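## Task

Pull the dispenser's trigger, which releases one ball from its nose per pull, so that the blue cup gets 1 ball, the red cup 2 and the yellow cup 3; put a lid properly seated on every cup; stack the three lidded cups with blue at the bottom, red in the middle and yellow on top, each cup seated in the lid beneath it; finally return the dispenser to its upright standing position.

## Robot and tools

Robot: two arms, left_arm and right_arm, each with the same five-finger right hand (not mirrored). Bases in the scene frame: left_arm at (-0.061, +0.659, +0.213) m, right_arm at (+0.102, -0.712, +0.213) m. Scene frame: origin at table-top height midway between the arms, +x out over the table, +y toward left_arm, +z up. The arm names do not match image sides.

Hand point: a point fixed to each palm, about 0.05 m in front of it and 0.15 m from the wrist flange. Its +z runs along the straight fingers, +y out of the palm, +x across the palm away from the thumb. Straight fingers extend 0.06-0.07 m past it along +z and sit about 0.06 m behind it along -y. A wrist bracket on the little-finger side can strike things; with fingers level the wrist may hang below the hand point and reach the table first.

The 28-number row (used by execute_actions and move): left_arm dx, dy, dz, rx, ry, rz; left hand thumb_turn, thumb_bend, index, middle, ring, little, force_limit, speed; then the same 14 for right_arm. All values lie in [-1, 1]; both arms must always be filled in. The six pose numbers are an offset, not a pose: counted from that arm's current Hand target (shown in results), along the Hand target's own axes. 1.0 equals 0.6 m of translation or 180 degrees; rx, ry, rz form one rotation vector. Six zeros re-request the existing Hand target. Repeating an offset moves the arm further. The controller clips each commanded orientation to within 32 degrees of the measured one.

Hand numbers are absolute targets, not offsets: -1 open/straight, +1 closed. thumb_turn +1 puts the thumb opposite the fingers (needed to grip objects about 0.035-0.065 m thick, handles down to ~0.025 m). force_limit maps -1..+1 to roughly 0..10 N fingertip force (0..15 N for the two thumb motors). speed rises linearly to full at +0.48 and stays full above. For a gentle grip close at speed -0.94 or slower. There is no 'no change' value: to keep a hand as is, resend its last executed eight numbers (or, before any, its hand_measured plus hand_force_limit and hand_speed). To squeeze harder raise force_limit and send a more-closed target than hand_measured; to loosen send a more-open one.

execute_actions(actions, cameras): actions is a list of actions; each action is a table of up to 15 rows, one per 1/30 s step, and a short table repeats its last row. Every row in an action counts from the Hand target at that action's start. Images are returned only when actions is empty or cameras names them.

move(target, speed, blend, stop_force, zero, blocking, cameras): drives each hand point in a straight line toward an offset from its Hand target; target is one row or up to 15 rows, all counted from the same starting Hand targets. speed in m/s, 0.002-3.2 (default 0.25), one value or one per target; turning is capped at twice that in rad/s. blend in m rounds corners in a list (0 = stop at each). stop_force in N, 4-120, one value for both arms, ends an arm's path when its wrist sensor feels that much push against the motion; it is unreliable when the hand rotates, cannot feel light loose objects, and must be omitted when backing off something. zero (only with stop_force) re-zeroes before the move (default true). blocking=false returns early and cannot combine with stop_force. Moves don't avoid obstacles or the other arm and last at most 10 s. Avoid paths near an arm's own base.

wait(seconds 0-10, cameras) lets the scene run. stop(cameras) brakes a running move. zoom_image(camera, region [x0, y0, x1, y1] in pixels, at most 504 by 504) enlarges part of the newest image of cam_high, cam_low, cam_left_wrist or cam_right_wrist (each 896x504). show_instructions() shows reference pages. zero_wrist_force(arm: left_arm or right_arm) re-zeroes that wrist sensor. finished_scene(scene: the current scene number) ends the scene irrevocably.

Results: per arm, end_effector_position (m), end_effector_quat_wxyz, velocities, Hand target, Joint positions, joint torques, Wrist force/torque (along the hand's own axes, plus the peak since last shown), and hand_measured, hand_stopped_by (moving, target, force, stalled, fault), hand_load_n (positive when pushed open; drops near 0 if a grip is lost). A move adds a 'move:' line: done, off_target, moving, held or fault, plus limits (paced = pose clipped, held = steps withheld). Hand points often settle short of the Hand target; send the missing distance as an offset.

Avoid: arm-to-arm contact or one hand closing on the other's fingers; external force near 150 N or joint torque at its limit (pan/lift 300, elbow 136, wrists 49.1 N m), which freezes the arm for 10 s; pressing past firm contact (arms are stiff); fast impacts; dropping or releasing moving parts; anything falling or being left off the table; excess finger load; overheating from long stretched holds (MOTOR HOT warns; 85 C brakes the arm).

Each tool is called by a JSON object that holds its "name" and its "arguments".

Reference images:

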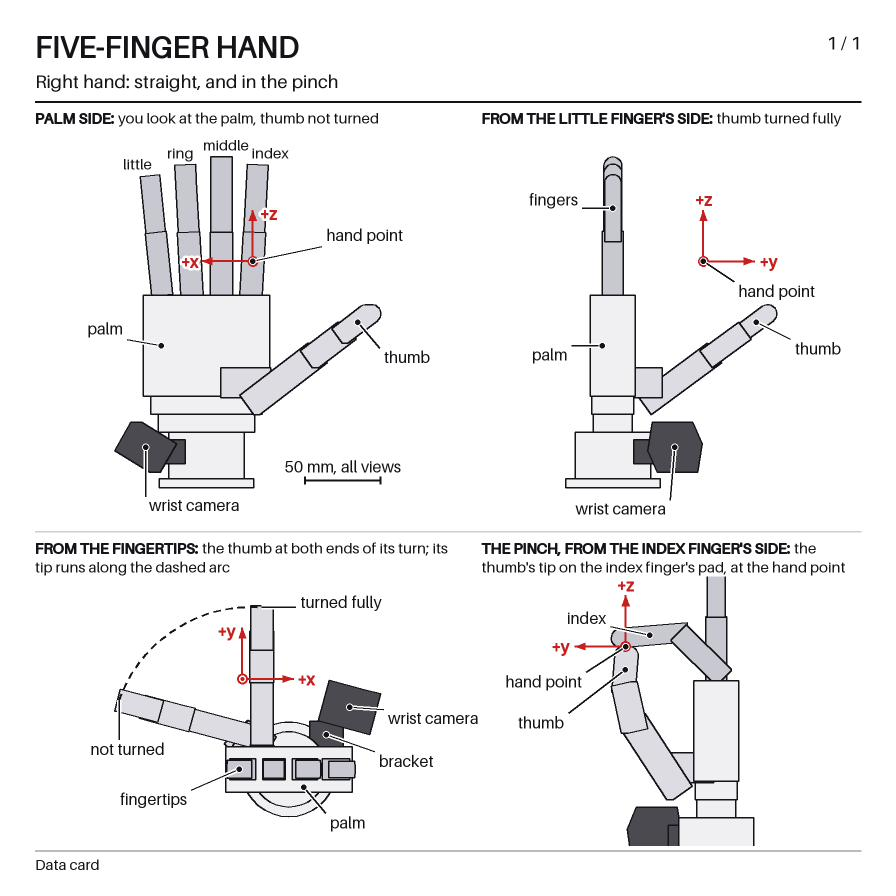

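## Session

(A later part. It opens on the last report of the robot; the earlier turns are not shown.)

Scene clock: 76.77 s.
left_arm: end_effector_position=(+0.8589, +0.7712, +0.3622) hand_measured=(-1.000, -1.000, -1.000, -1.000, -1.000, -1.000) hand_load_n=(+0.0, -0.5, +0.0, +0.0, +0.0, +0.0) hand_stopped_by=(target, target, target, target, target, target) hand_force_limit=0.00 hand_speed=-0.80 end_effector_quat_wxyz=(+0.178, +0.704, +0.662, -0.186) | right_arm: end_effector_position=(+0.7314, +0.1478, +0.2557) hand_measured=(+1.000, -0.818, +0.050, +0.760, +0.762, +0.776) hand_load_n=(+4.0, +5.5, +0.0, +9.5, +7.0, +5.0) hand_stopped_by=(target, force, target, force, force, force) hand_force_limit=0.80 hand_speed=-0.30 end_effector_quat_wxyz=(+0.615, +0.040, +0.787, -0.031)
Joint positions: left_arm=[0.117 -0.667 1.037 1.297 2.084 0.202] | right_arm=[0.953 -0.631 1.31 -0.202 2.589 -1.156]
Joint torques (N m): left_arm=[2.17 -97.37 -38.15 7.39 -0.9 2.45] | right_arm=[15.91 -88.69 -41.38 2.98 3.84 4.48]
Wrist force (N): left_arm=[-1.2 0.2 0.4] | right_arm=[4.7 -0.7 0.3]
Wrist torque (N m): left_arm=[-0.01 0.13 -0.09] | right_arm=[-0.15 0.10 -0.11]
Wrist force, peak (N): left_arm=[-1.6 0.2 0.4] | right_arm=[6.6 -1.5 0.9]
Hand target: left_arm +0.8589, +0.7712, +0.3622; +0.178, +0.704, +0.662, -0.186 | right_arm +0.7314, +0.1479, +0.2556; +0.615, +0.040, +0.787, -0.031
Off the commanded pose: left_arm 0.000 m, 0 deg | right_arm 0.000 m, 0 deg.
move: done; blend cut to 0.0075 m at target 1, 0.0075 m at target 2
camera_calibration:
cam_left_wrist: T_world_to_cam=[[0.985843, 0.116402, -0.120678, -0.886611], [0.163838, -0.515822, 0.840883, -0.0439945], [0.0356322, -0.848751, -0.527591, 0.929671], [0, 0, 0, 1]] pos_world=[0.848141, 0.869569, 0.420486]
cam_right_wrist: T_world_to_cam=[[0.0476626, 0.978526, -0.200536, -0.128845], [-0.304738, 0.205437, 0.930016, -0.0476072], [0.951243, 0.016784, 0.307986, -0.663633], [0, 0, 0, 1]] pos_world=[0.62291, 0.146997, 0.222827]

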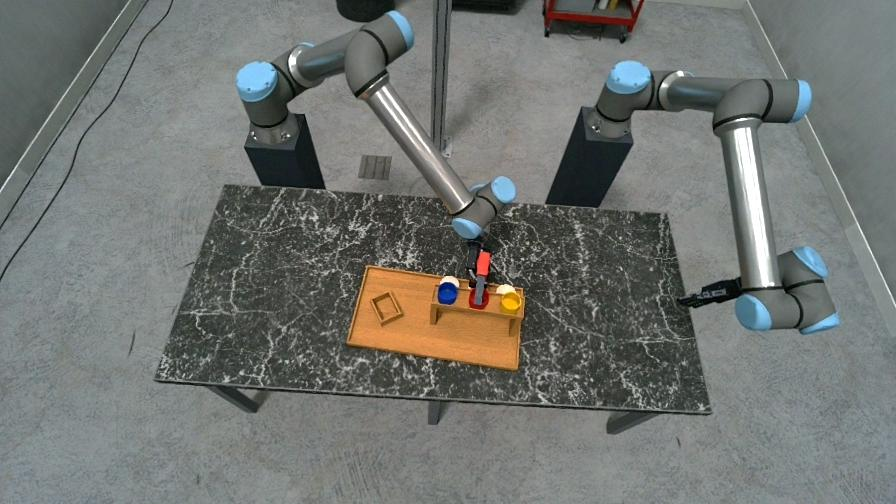

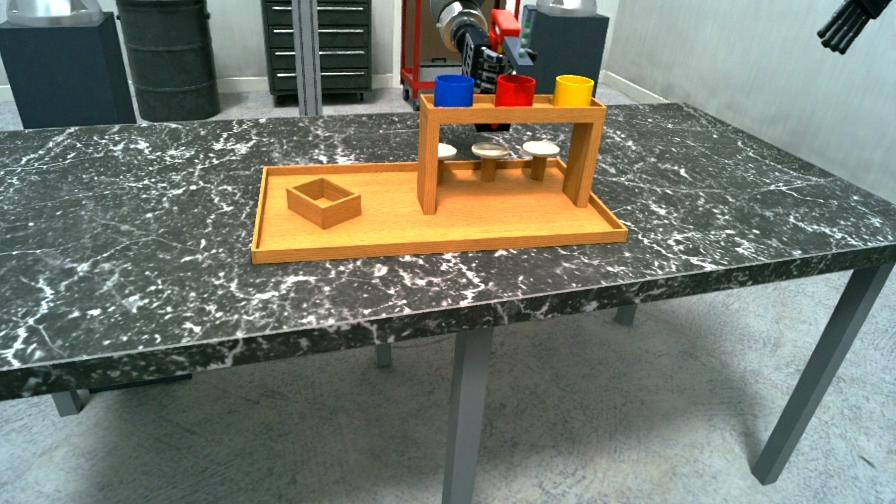

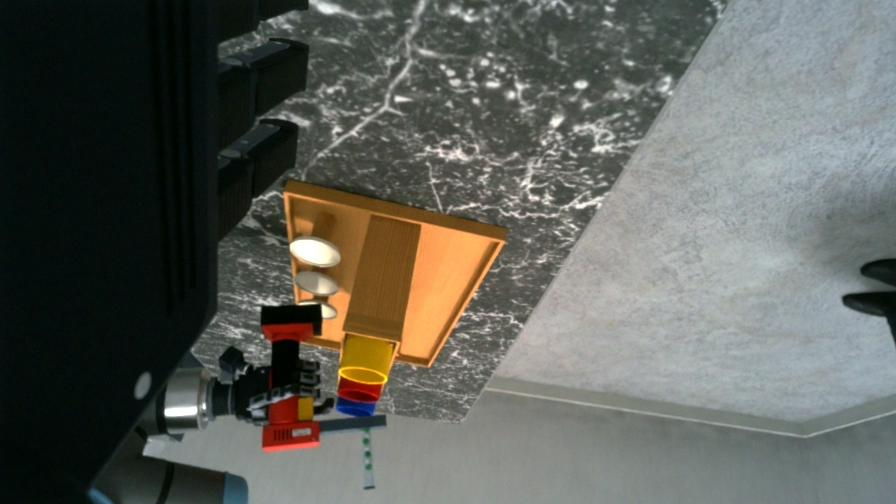

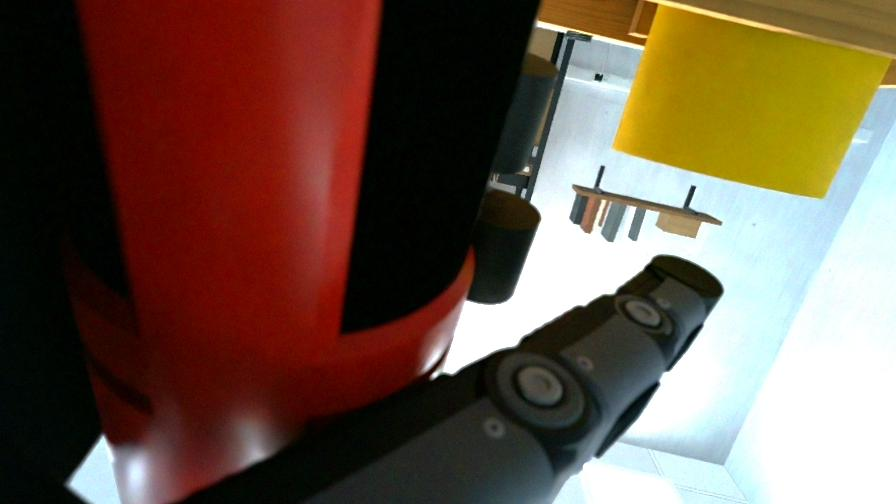

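{"name": "execute_actions", "arguments": {"actions": [[[0,0,0,0,0,0,-1,-1,-1,-1,-1,-1,0,-0.8,0,0,0,0,0,0,1,0.92,0.72,1.0,0.96,0.96,0.8,-0.75]]]}}

{"name": "execute_actions", "arguments": {"actions": [[[0,0,0,0,0,0,-1,-1,-1,-1,-1,-1,0,-0.8,0,0,0,0,0,0,1,0.92,0.05,1.0,0.96,0.96,0.8,-0.3]]], "cameras": ["cam_low","cam_high"]}}

{"name": "zoom_image", "arguments": {"camera": "cam_low", "region": [440, 0, 560, 120]}}

{"name": "zoom_image", "arguments": {"camera": "cam_high", "region": [440, 240, 520, 320]}}

Scene clock: 80.03 s.
left_arm: end_effector_position=(+0.8589, +0.7712, +0.3622) hand_measured=(-1.000, -1.000, -1.000, -1.000, -1.000, -1.000) hand_load_n=(+0.0, +0.0, +0.5, +0.0, +0.0, +0.0) hand_stopped_by=(target, target, target, target, target, target) hand_force_limit=0.00 hand_speed=-0.80 end_effector_quat_wxyz=(+0.178, +0.704, +0.662, -0.186) | right_arm: end_effector_position=(+0.7314, +0.1479, +0.2556) hand_measured=(+1.000, -0.818, +0.690, +0.760, +0.762, +0.776) hand_load_n=(+3.5, +5.5, +13.0, +9.0, +6.5, +4.5) hand_stopped_by=(target, force, force, force, force, force) hand_force_limit=0.80 hand_speed=-0.75 end_effector_quat_wxyz=(+0.615, +0.040, +0.787, -0.031)
Joint positions: left_arm=[0.117 -0.667 1.037 1.297 2.084 0.202] | right_arm=[0.953 -0.631 1.31 -0.202 2.589 -1.156]
Joint torques (N m): left_arm=[1.81 -93.28 -39.19 6.86 -0.1 2.59] | right_arm=[15.53 -85.94 -39.91 2.48 3.63 4.59]
Wrist force (N): left_arm=[-1.1 0.5 0.1] | right_arm=[4.7 -0.5 0.0]
Wrist torque (N m): left_arm=[0.04 0.12 -0.07] | right_arm=[-0.10 0.11 -0.10]
Wrist force, peak (N): left_arm=[-1.7 0.4 0.5] | right_arm=[5.1 0.1 1.1]
Hand target: left_arm +0.8589, +0.7712, +0.3622; +0.178, +0.704, +0.662, -0.186 | right_arm +0.7314, +0.1479, +0.2556; +0.615, +0.040, +0.787, -0.031
Off the commanded pose: left_arm 0.000 m, 0 deg | right_arm 0.000 m, 0 deg.

Scene clock: 80.73 s.
left_arm: end_effector_position=(+0.8589, +0.7712, +0.3622) hand_measured=(-1.000, -1.000, -1.000, -1.000, -1.000, -1.000) hand_load_n=(+0.0, +0.0, +0.0, +0.0, +0.0, +0.0) hand_stopped_by=(target, target, target, target, target, target) hand_force_limit=0.00 hand_speed=-0.80 end_effector_quat_wxyz=(+0.178, +0.704, +0.662, -0.186) | right_arm: end_effector_position=(+0.7314, +0.1479, +0.2556) hand_measured=(+1.000, -0.818, +0.050, +0.760, +0.762, +0.776) hand_load_n=(+4.0, +5.5, +0.0, +9.5, +7.0, +5.0) hand_stopped_by=(target, force, target, force, force, force) hand_force_limit=0.80 hand_speed=-0.30 end_effector_quat_wxyz=(+0.615, +0.040, +0.787, -0.031)
Joint positions: left_arm=[0.117 -0.667 1.037 1.297 2.084 0.202] | right_arm=[0.953 -0.631 1.31 -0.202 2.589 -1.156]
Joint torques (N m): left_arm=[0.53 -95.38 -40.36 6.74 -0.5 2.4] | right_arm=[16.02 -86.26 -39.8 2.29 3.4 4.36]
Wrist force (N): left_arm=[-1.3 0.2 0.2] | right_arm=[3.9 -0.4 0.6]
Wrist torque (N m): left_arm=[0.00 0.15 -0.09] | right_arm=[-0.13 0.21 -0.15]
Wrist force, peak (N): left_arm=[-1.5 0.4 0.4] | right_arm=[4.9 -0.2 0.5]
Hand target: left_arm +0.8589, +0.7712, +0.3622; +0.178, +0.704, +0.662, -0.186 | right_arm +0.7314, +0.1479, +0.2556; +0.615, +0.040, +0.787, -0.031
Off the commanded pose: left_arm 0.000 m, 0 deg | right_arm 0.000 m, 0 deg.
Images, in order (width x height): cam_high 896x504, cam_low 896x504.

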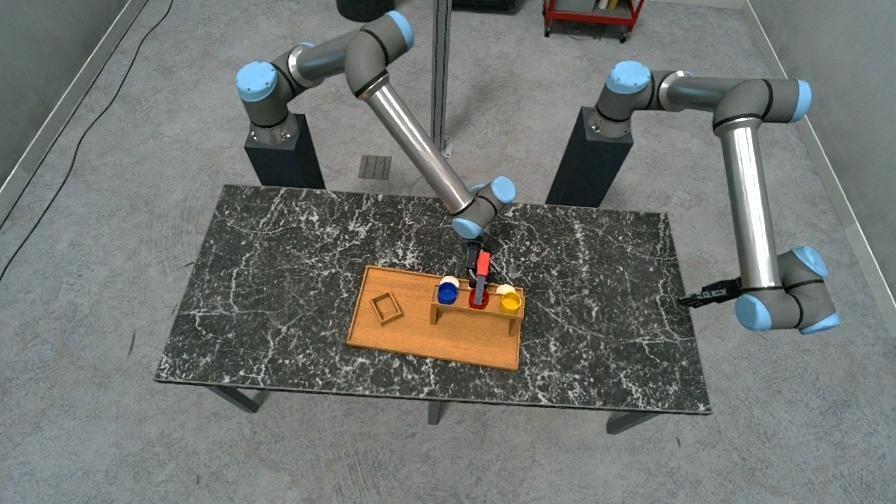

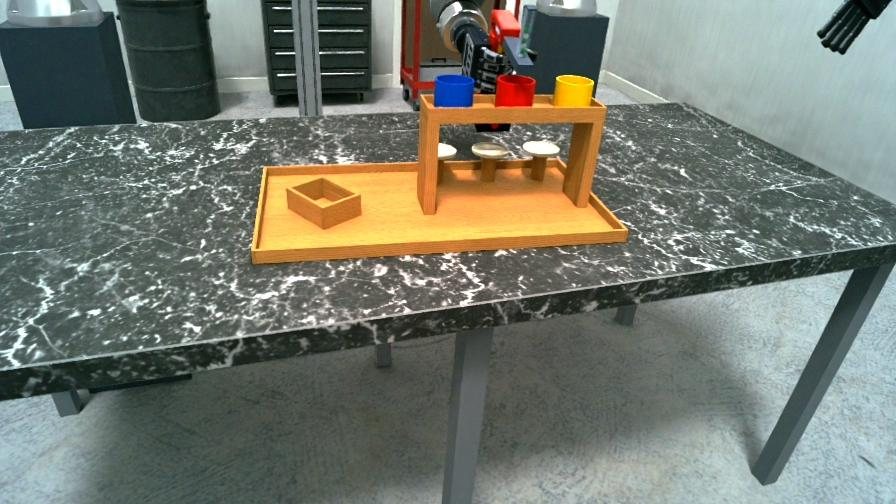

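Scaled by 4.200 from the camera's 896x504 image, which has a finer 1280x720 frame.

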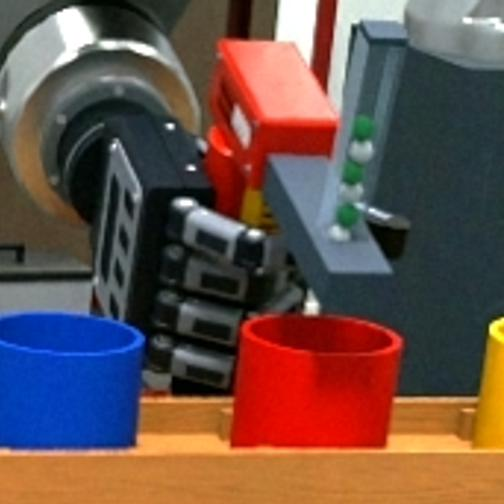

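Scaled by 6.300 from the camera's 896x504 image, which has a finer 1280x720 frame.

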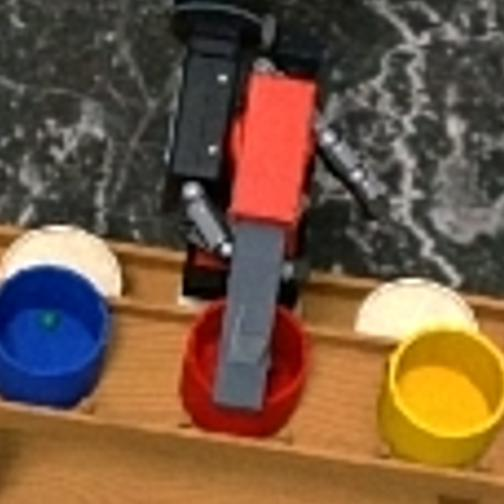

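Count 7→6. Second pull.

{"name": "execute_actions", "arguments": {"actions": [[[0,0,0,0,0,0,-1,-1,-1,-1,-1,-1,0,-0.8,0,0,0,0,0,0,1,0.92,0.72,1.0,0.96,0.96,0.8,-0.75]]]}}

{"name": "execute_actions", "arguments": {"actions": [[[0,0,0,0,0,0,-1,-1,-1,-1,-1,-1,0,-0.8,0,0,0,0,0,0,1,0.92,0.05,1.0,0.96,0.96,0.8,-0.3]]]}}

{"name": "move", "arguments": {"target": [[0,0,0,0,0,0,-1,-1,-1,-1,-1,-1,0,-0.8,-0.02426,0,-0.00605,0,0,0,1,0.92,0.05,1.0,0.96,0.96,0.8,-0.3],[0,0,0,0,0,0,-1,-1,-1,-1,-1,-1,0,-0.8,-0.02426,0.1755,-0.00605,0,0,0,1,0.92,0.05,1.0,0.96,0.96,0.8,-0.3],[0,0,0,0,0,0,-1,-1,-1,-1,-1,-1,0,-0.8,0,0.1755,0,0,0,0,1,0.92,0.05,1.0,0.96,0.96,0.8,-0.3]], "blend": [0.01,0.01,0], "speed": 0.15, "cameras": ["cam_low","cam_high"]}}

{"name": "zoom_image", "arguments": {"camera": "cam_low", "region": [490, 0, 610, 120]}}

{"name": "zoom_image", "arguments": {"camera": "cam_high", "region": [450, 250, 530, 330]}}

Scene clock: 82.73 s.
left_arm: end_effector_position=(+0.8589, +0.7712, +0.3622) hand_measured=(-1.000, -1.000, -1.000, -1.000, -1.000, -1.000) hand_load_n=(+0.0, +0.0, +0.0, +0.0, +0.0, +0.0) hand_stopped_by=(target, target, target, target, target, target) hand_force_limit=0.00 hand_speed=-0.80 end_effector_quat_wxyz=(+0.178, +0.704, +0.662, -0.186) | right_arm: end_effector_position=(+0.7314, +0.1479, +0.2556) hand_measured=(+1.000, -0.818, +0.690, +0.760, +0.762, +0.776) hand_load_n=(+3.5, +5.5, +13.5, +9.5, +7.0, +5.0) hand_stopped_by=(target, force, force, force, force, force) hand_force_limit=0.80 hand_speed=-0.75 end_effector_quat_wxyz=(+0.615, +0.040, +0.787, -0.031)
Joint positions: left_arm=[0.117 -0.667 1.037 1.297 2.084 0.202] | right_arm=[0.953 -0.631 1.31 -0.202 2.589 -1.156]
Joint torques (N m): left_arm=[1.82 -96.76 -40.24 6.86 -0.35 2.14] | right_arm=[13.75 -85.08 -39.95 1.84 2.91 4.41]
Wrist force (N): left_arm=[-1.2 0.2 0.1] | right_arm=[4.7 -0.4 0.8]
Wrist torque (N m): left_arm=[0.00 0.14 -0.09] | right_arm=[-0.13 0.08 -0.09]
Wrist force, peak (N): left_arm=[-1.7 0.4 0.5] | right_arm=[5.0 -0.7 0.9]
Hand target: left_arm +0.8589, +0.7712, +0.3622; +0.178, +0.704, +0.662, -0.186 | right_arm +0.7314, +0.1479, +0.2556; +0.615, +0.040, +0.787, -0.031
Off the commanded pose: left_arm 0.000 m, 0 deg | right_arm 0.000 m, 0 deg.

Scene clock: 83.43 s.
left_arm: end_effector_position=(+0.8589, +0.7712, +0.3622) hand_measured=(-1.000, -1.000, -1.000, -1.000, -1.000, -1.000) hand_load_n=(+0.0, +0.0, +0.0, +0.0, +0.0, +0.0) hand_stopped_by=(target, target, target, target, target, target) hand_force_limit=0.00 hand_speed=-0.80 end_effector_quat_wxyz=(+0.178, +0.704, +0.662, -0.186) | right_arm: end_effector_position=(+0.7314, +0.1479, +0.2556) hand_measured=(+1.000, -0.818, +0.050, +0.760, +0.762, +0.776) hand_load_n=(+3.5, +5.5, +0.0, +10.0, +7.0, +5.0) hand_stopped_by=(target, force, target, force, force, force) hand_force_limit=0.80 hand_speed=-0.30 end_effector_quat_wxyz=(+0.615, +0.040, +0.787, -0.031)
Joint positions: left_arm=[0.117 -0.667 1.037 1.297 2.084 0.202] | right_arm=[0.953 -0.631 1.31 -0.202 2.589 -1.156]
Joint torques (N m): left_arm=[2.71 -92.89 -39.56 7.12 -0.44 2.76] | right_arm=[13.77 -86.19 -38.62 1.89 2.9 4.32]
Wrist force (N): left_arm=[-1.4 0.3 0.2] | right_arm=[4.5 -1.0 0.7]
Wrist torque (N m): left_arm=[0.00 0.16 -0.10] | right_arm=[-0.22 0.12 -0.12]
Wrist force, peak (N): left_arm=[-1.6 0.5 0.1] | right_arm=[5.1 -0.4 0.6]
Hand target: left_arm +0.8589, +0.7712, +0.3622; +0.178, +0.704, +0.662, -0.186 | right_arm +0.7314, +0.1479, +0.2556; +0.615, +0.040, +0.787, -0.031
Off the commanded pose: left_arm 0.000 m, 0 deg | right_arm 0.000 m, 0 deg.

Scene clock: 85.03 s.
left_arm: end_effector_position=(+0.8589, +0.7712, +0.3622) hand_measured=(-1.000, -1.000, -1.000, -1.000, -1.000, -1.000) hand_load_n=(+0.0, -0.5, +0.0, +0.0, +0.0, +0.0) hand_stopped_by=(target, target, target, target, target, target) hand_force_limit=0.00 hand_speed=-0.80 end_effector_quat_wxyz=(+0.178, +0.704, +0.662, -0.186) | right_arm: end_effector_position=(+0.7421, +0.2526, +0.2557) hand_measured=(+1.000, -0.818, +0.050, +0.760, +0.762, +0.776) hand_load_n=(+4.0, +5.5, +0.0, +9.5, +7.0, +5.0) hand_stopped_by=(target, force, target, force, force, force) hand_force_limit=0.80 hand_speed=-0.30 end_effector_quat_wxyz=(+0.615, +0.040, +0.787, -0.031)
Joint positions: left_arm=[0.117 -0.667 1.037 1.297 2.084 0.202] | right_arm=[1.005 -0.469 0.975 0.013 2.634 -1.108]
Joint torques (N m): left_arm=[0.85 -96.3 -38.21 7.07 -0.15 2.42] | right_arm=[14.99 -98.07 -43.75 2.64 4.02 4.31]
Wrist force (N): left_arm=[-1.4 0.1 0.1] | right_arm=[4.8 0.1 1.3]
Wrist torque (N m): left_arm=[-0.02 0.17 -0.10] | right_arm=[-0.03 0.08 -0.03]
Wrist force, peak (N): left_arm=[-1.5 0.9 0.0] | right_arm=[6.4 -1.1 0.9]
Hand target: left_arm +0.8589, +0.7712, +0.3622; +0.178, +0.704, +0.662, -0.186 | right_arm +0.7421, +0.2527, +0.2556; +0.615, +0.040, +0.787, -0.031
Off the commanded pose: left_arm 0.000 m, 0 deg | right_arm 0.000 m, 0 deg.
move: done; blend cut to 0.0075 m at target 1, 0.0075 m at target 2
Images, in order (width x height): cam_high 896x504, cam_low 896x504.

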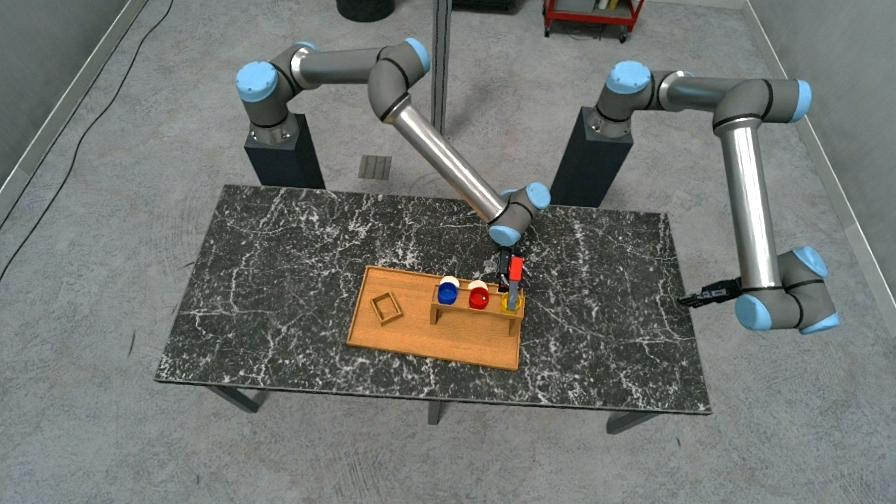

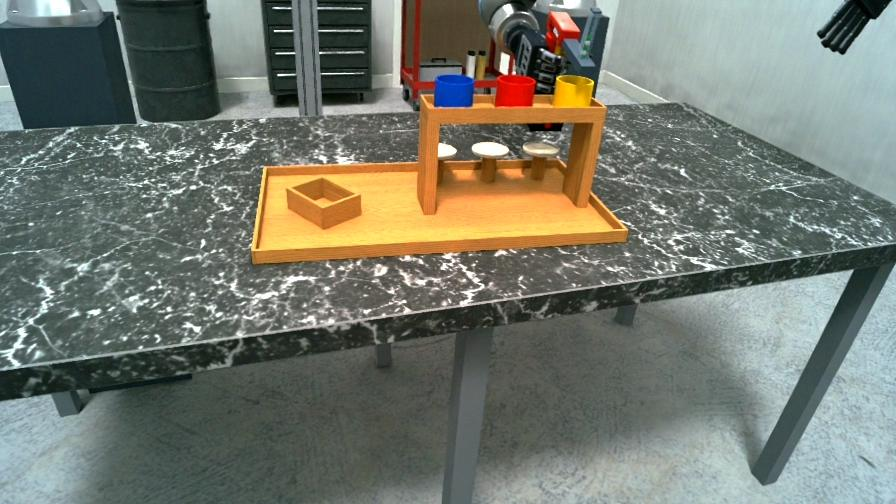

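Scaled by 4.200 from the camera's 896x504 image, which has a finer 1280x720 frame.

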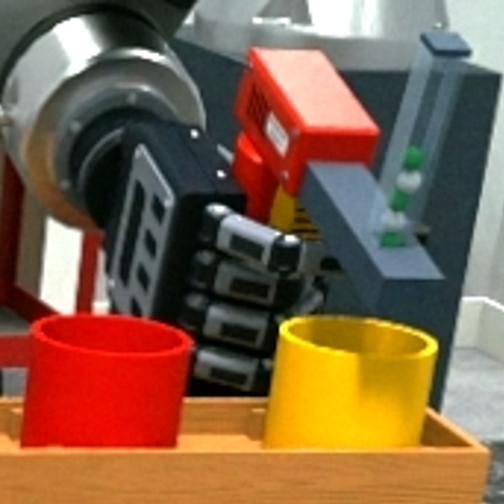

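Scaled by 6.300 from the camera's 896x504 image, which has a finer 1280x720 frame.

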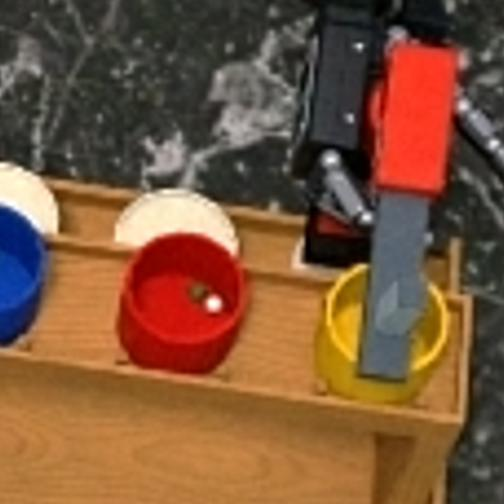

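{"name": "execute_actions", "arguments": {"actions": [[[0,0,0,0,0,0,-1,-1,-1,-1,-1,-1,0,-0.8,0,0,0,0,0,0,1,0.92,0.72,1.0,0.96,0.96,0.8,-0.75]]]}}

{"name": "execute_actions", "arguments": {"actions": [[[0,0,0,0,0,0,-1,-1,-1,-1,-1,-1,0,-0.8,0,0,0,0,0,0,1,0.92,0.05,1.0,0.96,0.96,0.8,-0.3]]], "cameras": ["cam_low","cam_high"]}}

{"name": "zoom_image", "arguments": {"camera": "cam_low", "region": [570, 0, 610, 70]}}

Scene clock: 86.93 s.
left_arm: end_effector_position=(+0.8589, +0.7712, +0.3622) hand_measured=(-1.000, -1.000, -1.000, -1.000, -1.000, -1.000) hand_load_n=(+0.0, +0.0, +0.0, +0.0, +0.0, +0.0) hand_stopped_by=(target, target, target, target, target, target) hand_force_limit=0.00 hand_speed=-0.80 end_effector_quat_wxyz=(+0.178, +0.704, +0.662, -0.186) | right_arm: end_effector_position=(+0.7421, +0.2527, +0.2556) hand_measured=(+1.000, -0.818, +0.690, +0.760, +0.762, +0.776) hand_load_n=(+4.0, +5.5, +13.5, +9.5, +7.0, +4.5) hand_stopped_by=(target, force, force, force, force, force) hand_force_limit=0.80 hand_speed=-0.75 end_effector_quat_wxyz=(+0.615, +0.040, +0.787, -0.031)
Joint positions: left_arm=[0.117 -0.667 1.037 1.297 2.084 0.202] | right_arm=[1.005 -0.469 0.974 0.014 2.634 -1.107]
Joint torques (N m): left_arm=[3.74 -96.26 -39.75 7.08 -0.36 2.2] | right_arm=[15.41 -96.85 -43.75 2.7 3.66 4.52]
Wrist force (N): left_arm=[-1.4 0.2 0.2] | right_arm=[4.7 -0.5 1.5]
Wrist torque (N m): left_arm=[-0.01 0.16 -0.10] | right_arm=[-0.12 0.08 -0.04]
Wrist force, peak (N): left_arm=[-1.5 0.7 0.4] | right_arm=[5.3 -0.5 1.2]
Hand target: left_arm +0.8589, +0.7712, +0.3622; +0.178, +0.704, +0.662, -0.186 | right_arm +0.7421, +0.2527, +0.2556; +0.615, +0.040, +0.787, -0.031
Off the commanded pose: left_arm 0.000 m, 0 deg | right_arm 0.000 m, 0 deg.

Scene clock: 87.63 s.
left_arm: end_effector_position=(+0.8589, +0.7712, +0.3622) hand_measured=(-1.000, -1.000, -1.000, -1.000, -1.000, -1.000) hand_load_n=(+0.0, +0.0, +0.0, +0.0, +0.0, +0.0) hand_stopped_by=(target, target, target, target, target, target) hand_force_limit=0.00 hand_speed=-0.80 end_effector_quat_wxyz=(+0.178, +0.704, +0.662, -0.186) | right_arm: end_effector_position=(+0.7421, +0.2527, +0.2556) hand_measured=(+1.000, -0.818, +0.050, +0.760, +0.762, +0.776) hand_load_n=(+4.0, +5.5, +0.0, +9.5, +7.0, +4.5) hand_stopped_by=(target, force, target, force, force, force) hand_force_limit=0.80 hand_speed=-0.30 end_effector_quat_wxyz=(+0.615, +0.040, +0.787, -0.031)
Joint positions: left_arm=[0.117 -0.667 1.037 1.297 2.084 0.202] | right_arm=[1.005 -0.469 0.974 0.014 2.634 -1.107]
Joint torques (N m): left_arm=[-0.33 -94.74 -39.83 7.15 -0.22 2.21] | right_arm=[14.78 -96.53 -44.02 2.69 3.62 4.52]
Wrist force (N): left_arm=[-1.3 0.5 0.2] | right_arm=[4.5 -0.2 0.7]
Wrist torque (N m): left_arm=[0.04 0.15 -0.08] | right_arm=[-0.03 0.15 -0.05]
Wrist force, peak (N): left_arm=[-1.6 0.3 0.0] | right_arm=[5.1 -0.3 1.1]
Hand target: left_arm +0.8589, +0.7712, +0.3622; +0.178, +0.704, +0.662, -0.186 | right_arm +0.7421, +0.2527, +0.2556; +0.615, +0.040, +0.787, -0.031
Off the commanded pose: left_arm 0.000 m, 0 deg | right_arm 0.000 m, 0 deg.
Images, in order (width x height): cam_high 896x504, cam_low 896x504.

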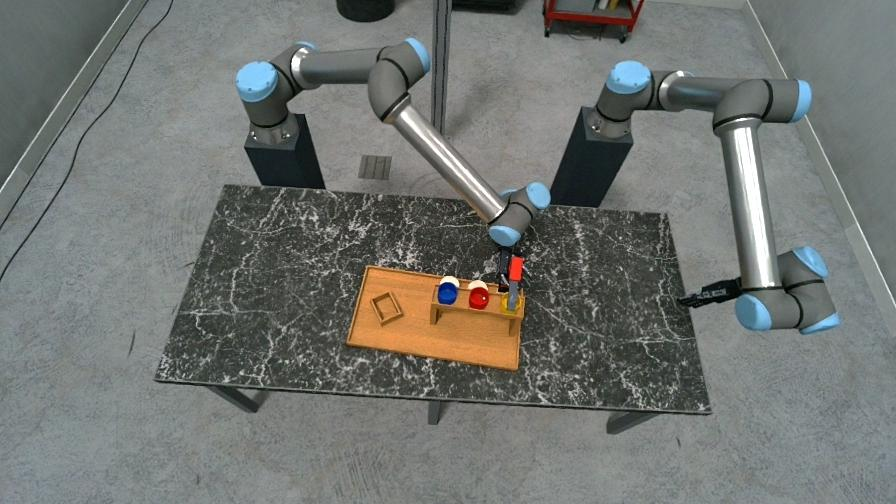

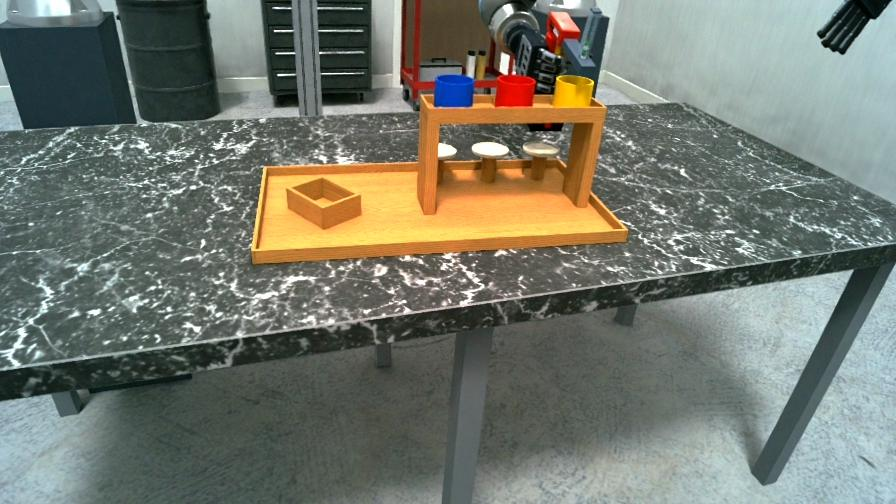

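Scaled by 7.200 from the camera's 896x504 image, which has a finer 1280x720 frame.

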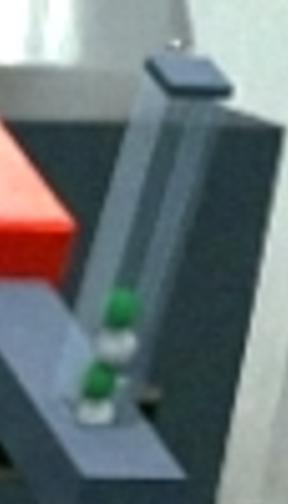

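4 left. Second pull.

{"name": "execute_actions", "arguments": {"actions": [[[0,0,0,0,0,0,-1,-1,-1,-1,-1,-1,0,-0.8,0,0,0,0,0,0,1,0.92,0.72,1.0,0.96,0.96,0.8,-0.75]]]}}

{"name": "execute_actions", "arguments": {"actions": [[[0,0,0,0,0,0,-1,-1,-1,-1,-1,-1,0,-0.8,0,0,0,0,0,0,1,0.92,0.05,1.0,0.96,0.96,0.8,-0.3]]], "cameras": ["cam_low"]}}

{"name": "zoom_image", "arguments": {"camera": "cam_low", "region": [570, 0, 610, 70]}}

Scene clock: 89.13 s.
left_arm: end_effector_position=(+0.8589, +0.7712, +0.3622) hand_measured=(-1.000, -1.000, -1.000, -1.000, -1.000, -1.000) hand_load_n=(+0.0, +0.0, +0.0, +0.0, +0.0, +0.0) hand_stopped_by=(target, target, target, target, target, target) hand_force_limit=0.00 hand_speed=-0.80 end_effector_quat_wxyz=(+0.178, +0.704, +0.662, -0.186) | right_arm: end_effector_position=(+0.7421, +0.2527, +0.2556) hand_measured=(+1.000, -0.818, +0.690, +0.760, +0.762, +0.776) hand_load_n=(+4.0, +5.5, +13.5, +9.0, +6.5, +4.5) hand_stopped_by=(target, force, force, force, force, force) hand_force_limit=0.80 hand_speed=-0.75 end_effector_quat_wxyz=(+0.615, +0.040, +0.787, -0.031)
Joint positions: left_arm=[0.117 -0.667 1.037 1.297 2.084 0.202] | right_arm=[1.005 -0.469 0.974 0.014 2.634 -1.107]
Joint torques (N m): left_arm=[2.39 -94.48 -40.07 6.86 -0.22 2.49] | right_arm=[15.77 -97.1 -43.03 2.7 3.13 4.22]
Wrist force (N): left_arm=[-1.4 0.1 0.4] | right_arm=[4.9 -0.2 1.0]
Wrist torque (N m): left_arm=[-0.02 0.17 -0.10] | right_arm=[-0.06 0.07 -0.03]
Wrist force, peak (N): left_arm=[-1.6 0.8 0.2] | right_arm=[5.4 -0.1 1.3]
Hand target: left_arm +0.8589, +0.7712, +0.3622; +0.178, +0.704, +0.662, -0.186 | right_arm +0.7421, +0.2527, +0.2556; +0.615, +0.040, +0.787, -0.031
Off the commanded pose: left_arm 0.000 m, 0 deg | right_arm 0.000 m, 0 deg.

Scene clock: 89.83 s.
left_arm: end_effector_position=(+0.8589, +0.7712, +0.3622) hand_measured=(-1.000, -1.000, -1.000, -1.000, -1.000, -1.000) hand_load_n=(+0.0, +0.0, +0.0, +0.0, +0.0, +0.0) hand_stopped_by=(target, target, target, target, target, target) hand_force_limit=0.00 hand_speed=-0.80 end_effector_quat_wxyz=(+0.178, +0.704, +0.662, -0.186) | right_arm: end_effector_position=(+0.7421, +0.2527, +0.2556) hand_measured=(+1.000, -0.818, +0.050, +0.760, +0.762, +0.776) hand_load_n=(+4.0, +5.5, +0.0, +9.5, +7.0, +4.5) hand_stopped_by=(target, force, target, force, force, force) hand_force_limit=0.80 hand_speed=-0.30 end_effector_quat_wxyz=(+0.615, +0.040, +0.787, -0.031)
Joint positions: left_arm=[0.117 -0.667 1.037 1.297 2.084 0.202] | right_arm=[1.005 -0.469 0.974 0.014 2.634 -1.107]
Joint torques (N m): left_arm=[1.74 -96.77 -40.07 7.11 0.01 2.35] | right_arm=[14.05 -96.96 -43.67 2.49 3.31 4.11]
Wrist force (N): left_arm=[-1.3 0.3 0.2] | right_arm=[4.8 -0.3 1.5]
Wrist torque (N m): left_arm=[0.01 0.15 -0.09] | right_arm=[-0.12 0.06 -0.03]
Wrist force, peak (N): left_arm=[-1.6 0.2 0.2] | right_arm=[5.4 0.1 0.9]
Hand target: left_arm +0.8589, +0.7712, +0.3622; +0.178, +0.704, +0.662, -0.186 | right_arm +0.7421, +0.2527, +0.2556; +0.615, +0.040, +0.787, -0.031
Off the commanded pose: left_arm 0.000 m, 0 deg | right_arm 0.000 m, 0 deg.
Images, in order (width x height): cam_low 896x504.

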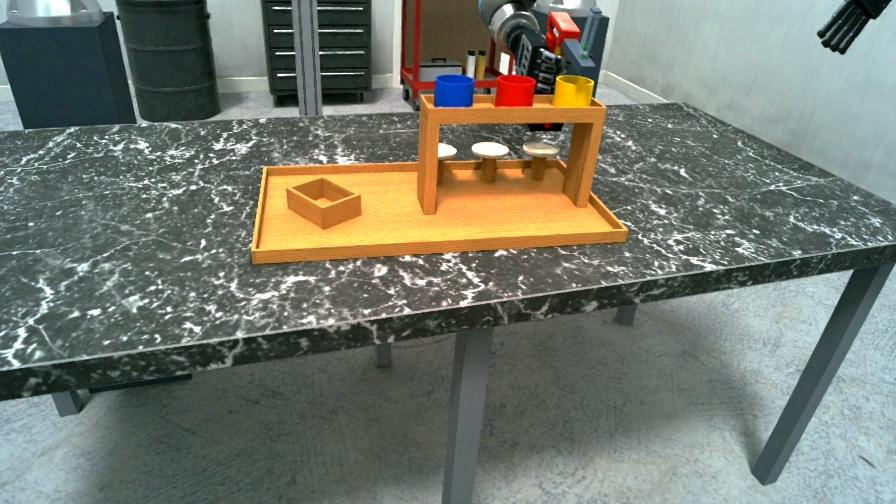

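Scaled by 7.200 from the camera's 896x504 image, which has a finer 1280x720 frame.

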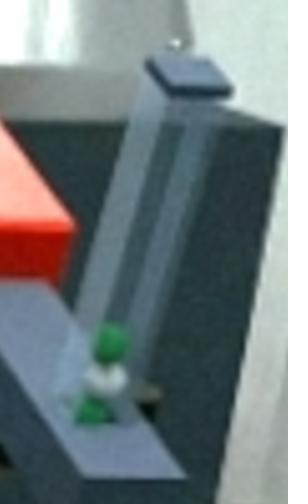

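{"name": "execute_actions", "arguments": {"actions": [[[0,0,0,0,0,0,-1,-1,-1,-1,-1,-1,0,-0.8,0,0,0,0,0,0,1,0.92,0.72,1.0,0.96,0.96,0.8,-0.75]]]}}

{"name": "execute_actions", "arguments": {"actions": [[[0,0,0,0,0,0,-1,-1,-1,-1,-1,-1,0,-0.8,0,0,0,0,0,0,1,0.92,0.05,1.0,0.96,0.96,0.8,-0.3]]], "cameras": ["cam_low","cam_left_wrist"]}}

{"name": "zoom_image", "arguments": {"camera": "cam_low", "region": [570, 0, 610, 70]}}

Scene clock: 92.93 s.
left_arm: end_effector_position=(+0.8589, +0.7712, +0.3622) hand_measured=(-1.000, -1.000, -1.000, -1.000, -1.000, -1.000) hand_load_n=(-0.5, +0.0, +0.0, +0.0, +0.0, +0.0) hand_stopped_by=(target, target, target, target, target, target) hand_force_limit=0.00 hand_speed=-0.80 end_effector_quat_wxyz=(+0.178, +0.704, +0.662, -0.186) | right_arm: end_effector_position=(+0.7421, +0.2527, +0.2556) hand_measured=(+1.000, -0.818, +0.690, +0.760, +0.762, +0.776) hand_load_n=(+3.5, +5.5, +13.5, +9.5, +7.0, +4.5) hand_stopped_by=(target, force, force, force, force, force) hand_force_limit=0.80 hand_speed=-0.75 end_effector_quat_wxyz=(+0.615, +0.040, +0.787, -0.031)
Joint positions: left_arm=[0.117 -0.667 1.037 1.297 2.084 0.202] | right_arm=[1.005 -0.469 0.974 0.014 2.634 -1.107]
Joint torques (N m): left_arm=[1.9 -95.92 -39.41 7.41 -0.5 2.38] | right_arm=[12.65 -97.3 -42.36 2.17 2.76 4.16]
Wrist force (N): left_arm=[-1.3 0.6 -0.1] | right_arm=[5.0 -0.7 1.0]
Wrist torque (N m): left_arm=[0.07 0.16 -0.08] | right_arm=[-0.13 0.06 -0.04]
Wrist force, peak (N): left_arm=[-1.8 0.4 0.3] | right_arm=[5.4 0.4 1.4]
Hand target: left_arm +0.8589, +0.7712, +0.3622; +0.178, +0.704, +0.662, -0.186 | right_arm +0.7421, +0.2527, +0.2556; +0.615, +0.040, +0.787, -0.031
Off the commanded pose: left_arm 0.000 m, 0 deg | right_arm 0.000 m, 0 deg.

Scene clock: 93.63 s.
left_arm: end_effector_position=(+0.8589, +0.7712, +0.3622) hand_measured=(-1.000, -1.000, -1.000, -1.000, -1.000, -1.000) hand_load_n=(+0.0, +0.0, +0.0, +0.0, +0.0, +0.0) hand_stopped_by=(target, target, target, target, target, target) hand_force_limit=0.00 hand_speed=-0.80 end_effector_quat_wxyz=(+0.178, +0.704, +0.662, -0.186) | right_arm: end_effector_position=(+0.7421, +0.2527, +0.2556) hand_measured=(+1.000, -0.818, +0.050, +0.760, +0.762, +0.776) hand_load_n=(+3.5, +6.0, +0.0, +9.5, +7.0, +5.0) hand_stopped_by=(target, force, target, force, force, force) hand_force_limit=0.80 hand_speed=-0.30 end_effector_quat_wxyz=(+0.615, +0.040, +0.787, -0.031)
Joint positions: left_arm=[0.117 -0.667 1.037 1.297 2.084 0.202] | right_arm=[1.005 -0.469 0.974 0.014 2.634 -1.107]
Joint torques (N m): left_arm=[2.98 -95.74 -39.27 6.86 -0.15 2.16] | right_arm=[11.57 -98.15 -42.2 2.15 2.61 4.18]
Wrist force (N): left_arm=[-1.3 0.3 0.1] | right_arm=[5.1 -0.1 1.2]
Wrist torque (N m): left_arm=[0.02 0.16 -0.09] | right_arm=[-0.05 0.04 -0.01]
Wrist force, peak (N): left_arm=[-1.6 0.5 0.5] | right_arm=[5.2 -0.9 1.1]
Hand target: left_arm +0.8589, +0.7712, +0.3622; +0.178, +0.704, +0.662, -0.186 | right_arm +0.7421, +0.2527, +0.2556; +0.615, +0.040, +0.787, -0.031
Off the commanded pose: left_arm 0.000 m, 0 deg | right_arm 0.000 m, 0 deg.
camera_calibration:
cam_left_wrist: T_world_to_cam=[[0.985843, 0.116402, -0.120678, -0.886611], [0.163838, -0.515822, 0.840883, -0.0439945], [0.0356322, -0.848751, -0.527591, 0.929671], [0, 0, 0, 1]] pos_world=[0.848141, 0.869569, 0.420486]
Images, in order (width x height): cam_low 896x504, cam_left_wrist 896x504.

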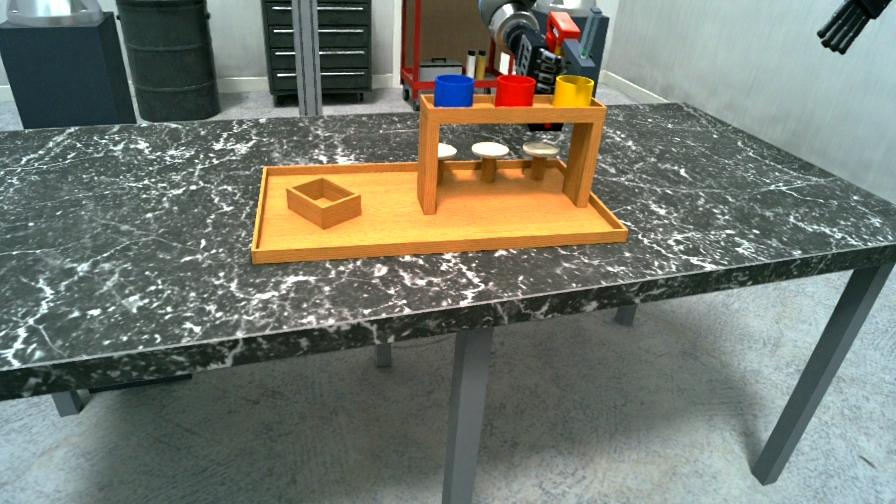

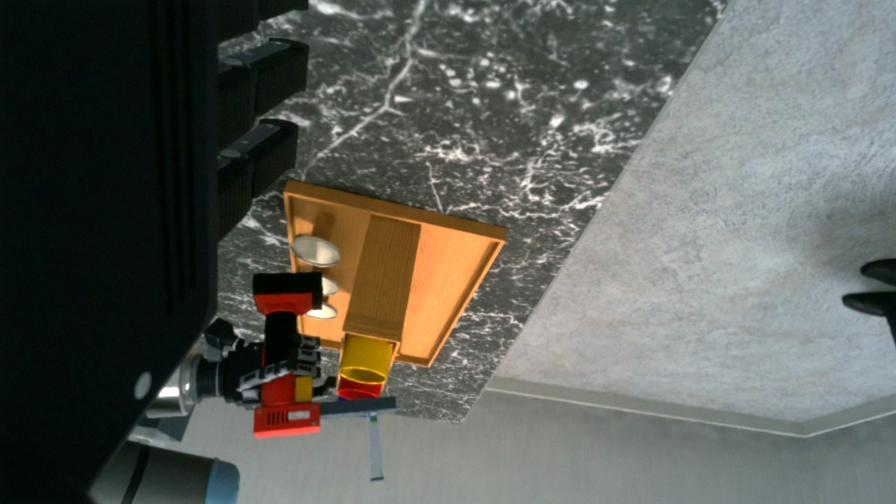

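Scaled by 7.200 from the camera's 896x504 image, which has a finer 1280x720 frame.

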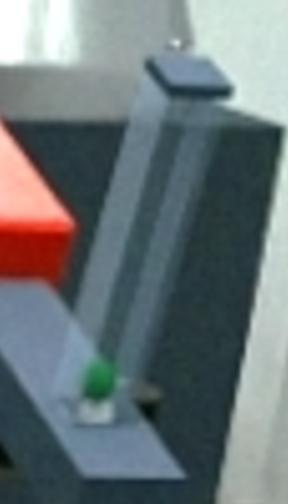

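{"name": "move", "arguments": {"target": [[0,0,0,0,0,0,-1,-1,-1,-1,-1,-1,0,-0.8,-0.09703,0,-0.02419,0,0,0,1,0.92,0.05,1.0,0.96,0.96,0.8,-0.3],[0,0,0,0,0,0,-1,-1,-1,-1,-1,-1,0,-0.8,-0.22778,-0.09975,-0.21902,0,0,0,1,0.92,0.05,1.0,0.96,0.96,0.8,-0.3],[0,0,0,0,0,0,-1,-1,-1,-1,-1,-1,0,-0.8,-0.266,-0.68787,0.07212,-0.1983,-0.0751,-0.0240,1,0.92,0.05,1.0,0.96,0.96,0.8,-0.3]], "blend": [0.02,0.04,0], "speed": 0.25, "cameras": ["cam_low","cam_high","cam_left_wrist","cam_right_wrist"]}}

{"name": "zoom_image", "arguments": {"camera": "cam_low", "region": [230, 0, 410, 240]}}

{"name": "zoom_image", "arguments": {"camera": "cam_high", "region": [350, 200, 530, 340]}}

Scene clock: 98.33 s.
left_arm: end_effector_position=(+0.8589, +0.7712, +0.3622) hand_measured=(-1.000, -1.000, -1.000, -1.000, -1.000, -1.000) hand_load_n=(+0.0, +0.5, +0.0, +0.0, +0.0, +0.0) hand_stopped_by=(target, target, target, target, target, target) hand_force_limit=0.00 hand_speed=-0.80 end_effector_quat_wxyz=(+0.178, +0.704, +0.662, -0.186) | right_arm: end_effector_position=(+0.7803, -0.1661, +0.4000) hand_measured=(+1.000, -0.818, +0.050, +0.760, +0.762, +0.776) hand_load_n=(+3.5, +5.5, +0.0, +9.5, +7.0, +4.5) hand_stopped_by=(target, force, target, force, force, force) hand_force_limit=0.80 hand_speed=-0.30 end_effector_quat_wxyz=(+0.683, -0.183, +0.683, +0.184)
Joint positions: left_arm=[0.117 -0.667 1.037 1.297 2.084 0.202] | right_arm=[0.337 -1.162 2.12 -0.958 1.398 -1.57]
Joint torques (N m): left_arm=[0.1 -95.04 -40.01 7.14 0.15 2.65] | right_arm=[-7.33 -46.6 -19.96 -5.86 -2.64 4.25]
Wrist force (N): left_arm=[-1.2 0.4 0.2] | right_arm=[4.9 -0.4 0.2]
Wrist torque (N m): left_arm=[0.02 0.14 -0.08] | right_arm=[-0.17 0.06 0.13]
Wrist force, peak (N): left_arm=[-1.7 0.5 0.5] | right_arm=[6.9 -0.5 1.6]
Hand target: left_arm +0.8589, +0.7712, +0.3622; +0.178, +0.704, +0.662, -0.186 | right_arm +0.7804, -0.1661, +0.4000; +0.683, -0.183, +0.683, +0.184
Off the commanded pose: left_arm 0.000 m, 0 deg | right_arm 0.000 m, 0 deg.
move: done
camera_calibration:
cam_left_wrist: T_world_to_cam=[[0.985843, 0.116402, -0.120678, -0.886611], [0.163838, -0.515822, 0.840883, -0.0439945], [0.0356322, -0.848751, -0.527591, 0.929671], [0, 0, 0, 1]] pos_world=[0.848141, 0.869569, 0.420486]
cam_right_wrist: T_world_to_cam=[[-0.491231, 0.846212, -0.206439, 0.605777], [-0.553394, -0.120178, 0.824204, 0.0799152], [0.672642, 0.519116, 0.527324, -0.536171], [0, 0, 0, 1]] pos_world=[0.702452, -0.224677, 0.341926]

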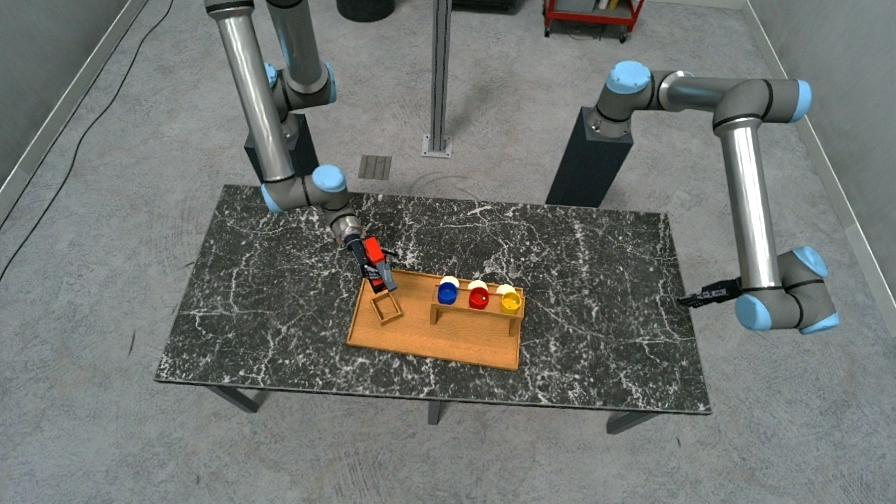

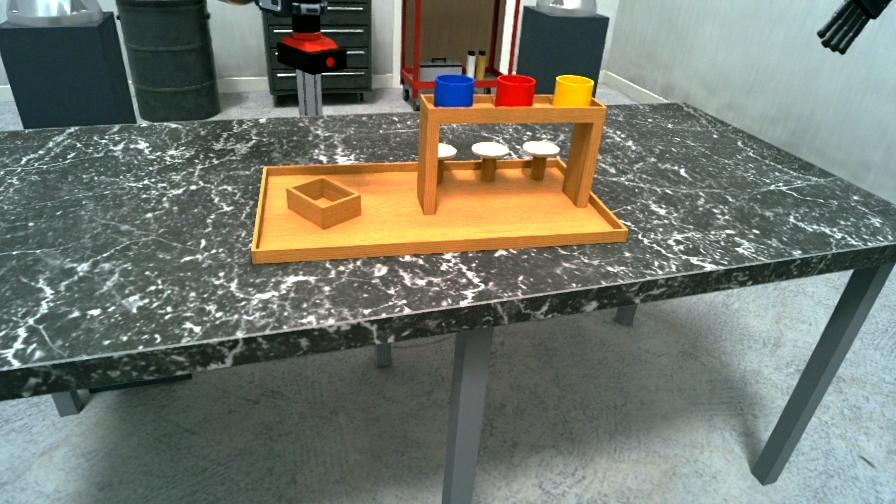

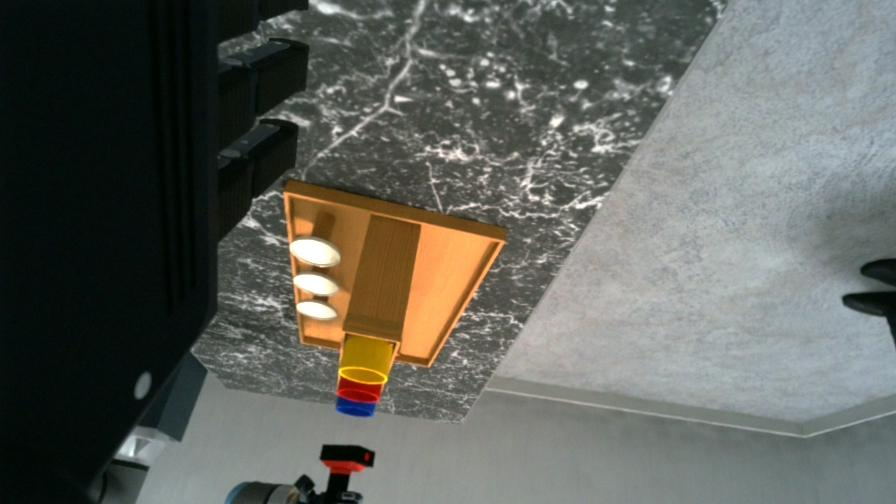

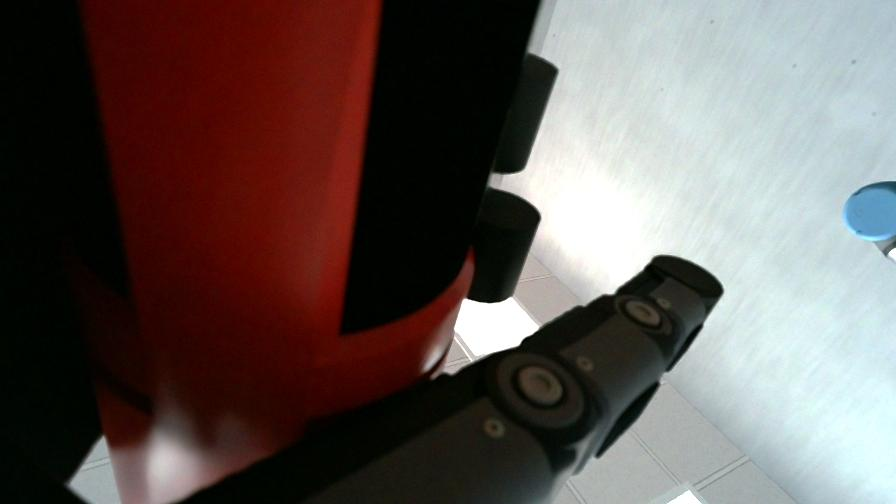

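Scaled by 2.100 from the camera's 896x504 image, which has a finer 1280x720 frame.

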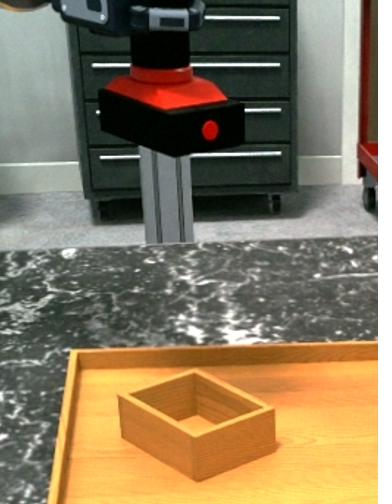

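Scaled by 2.800 from the camera's 896x504 image, which has a finer 1280x720 frame.

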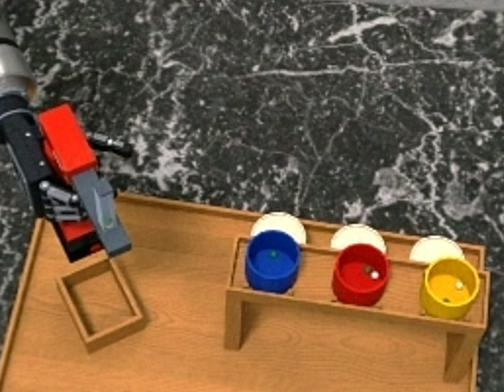

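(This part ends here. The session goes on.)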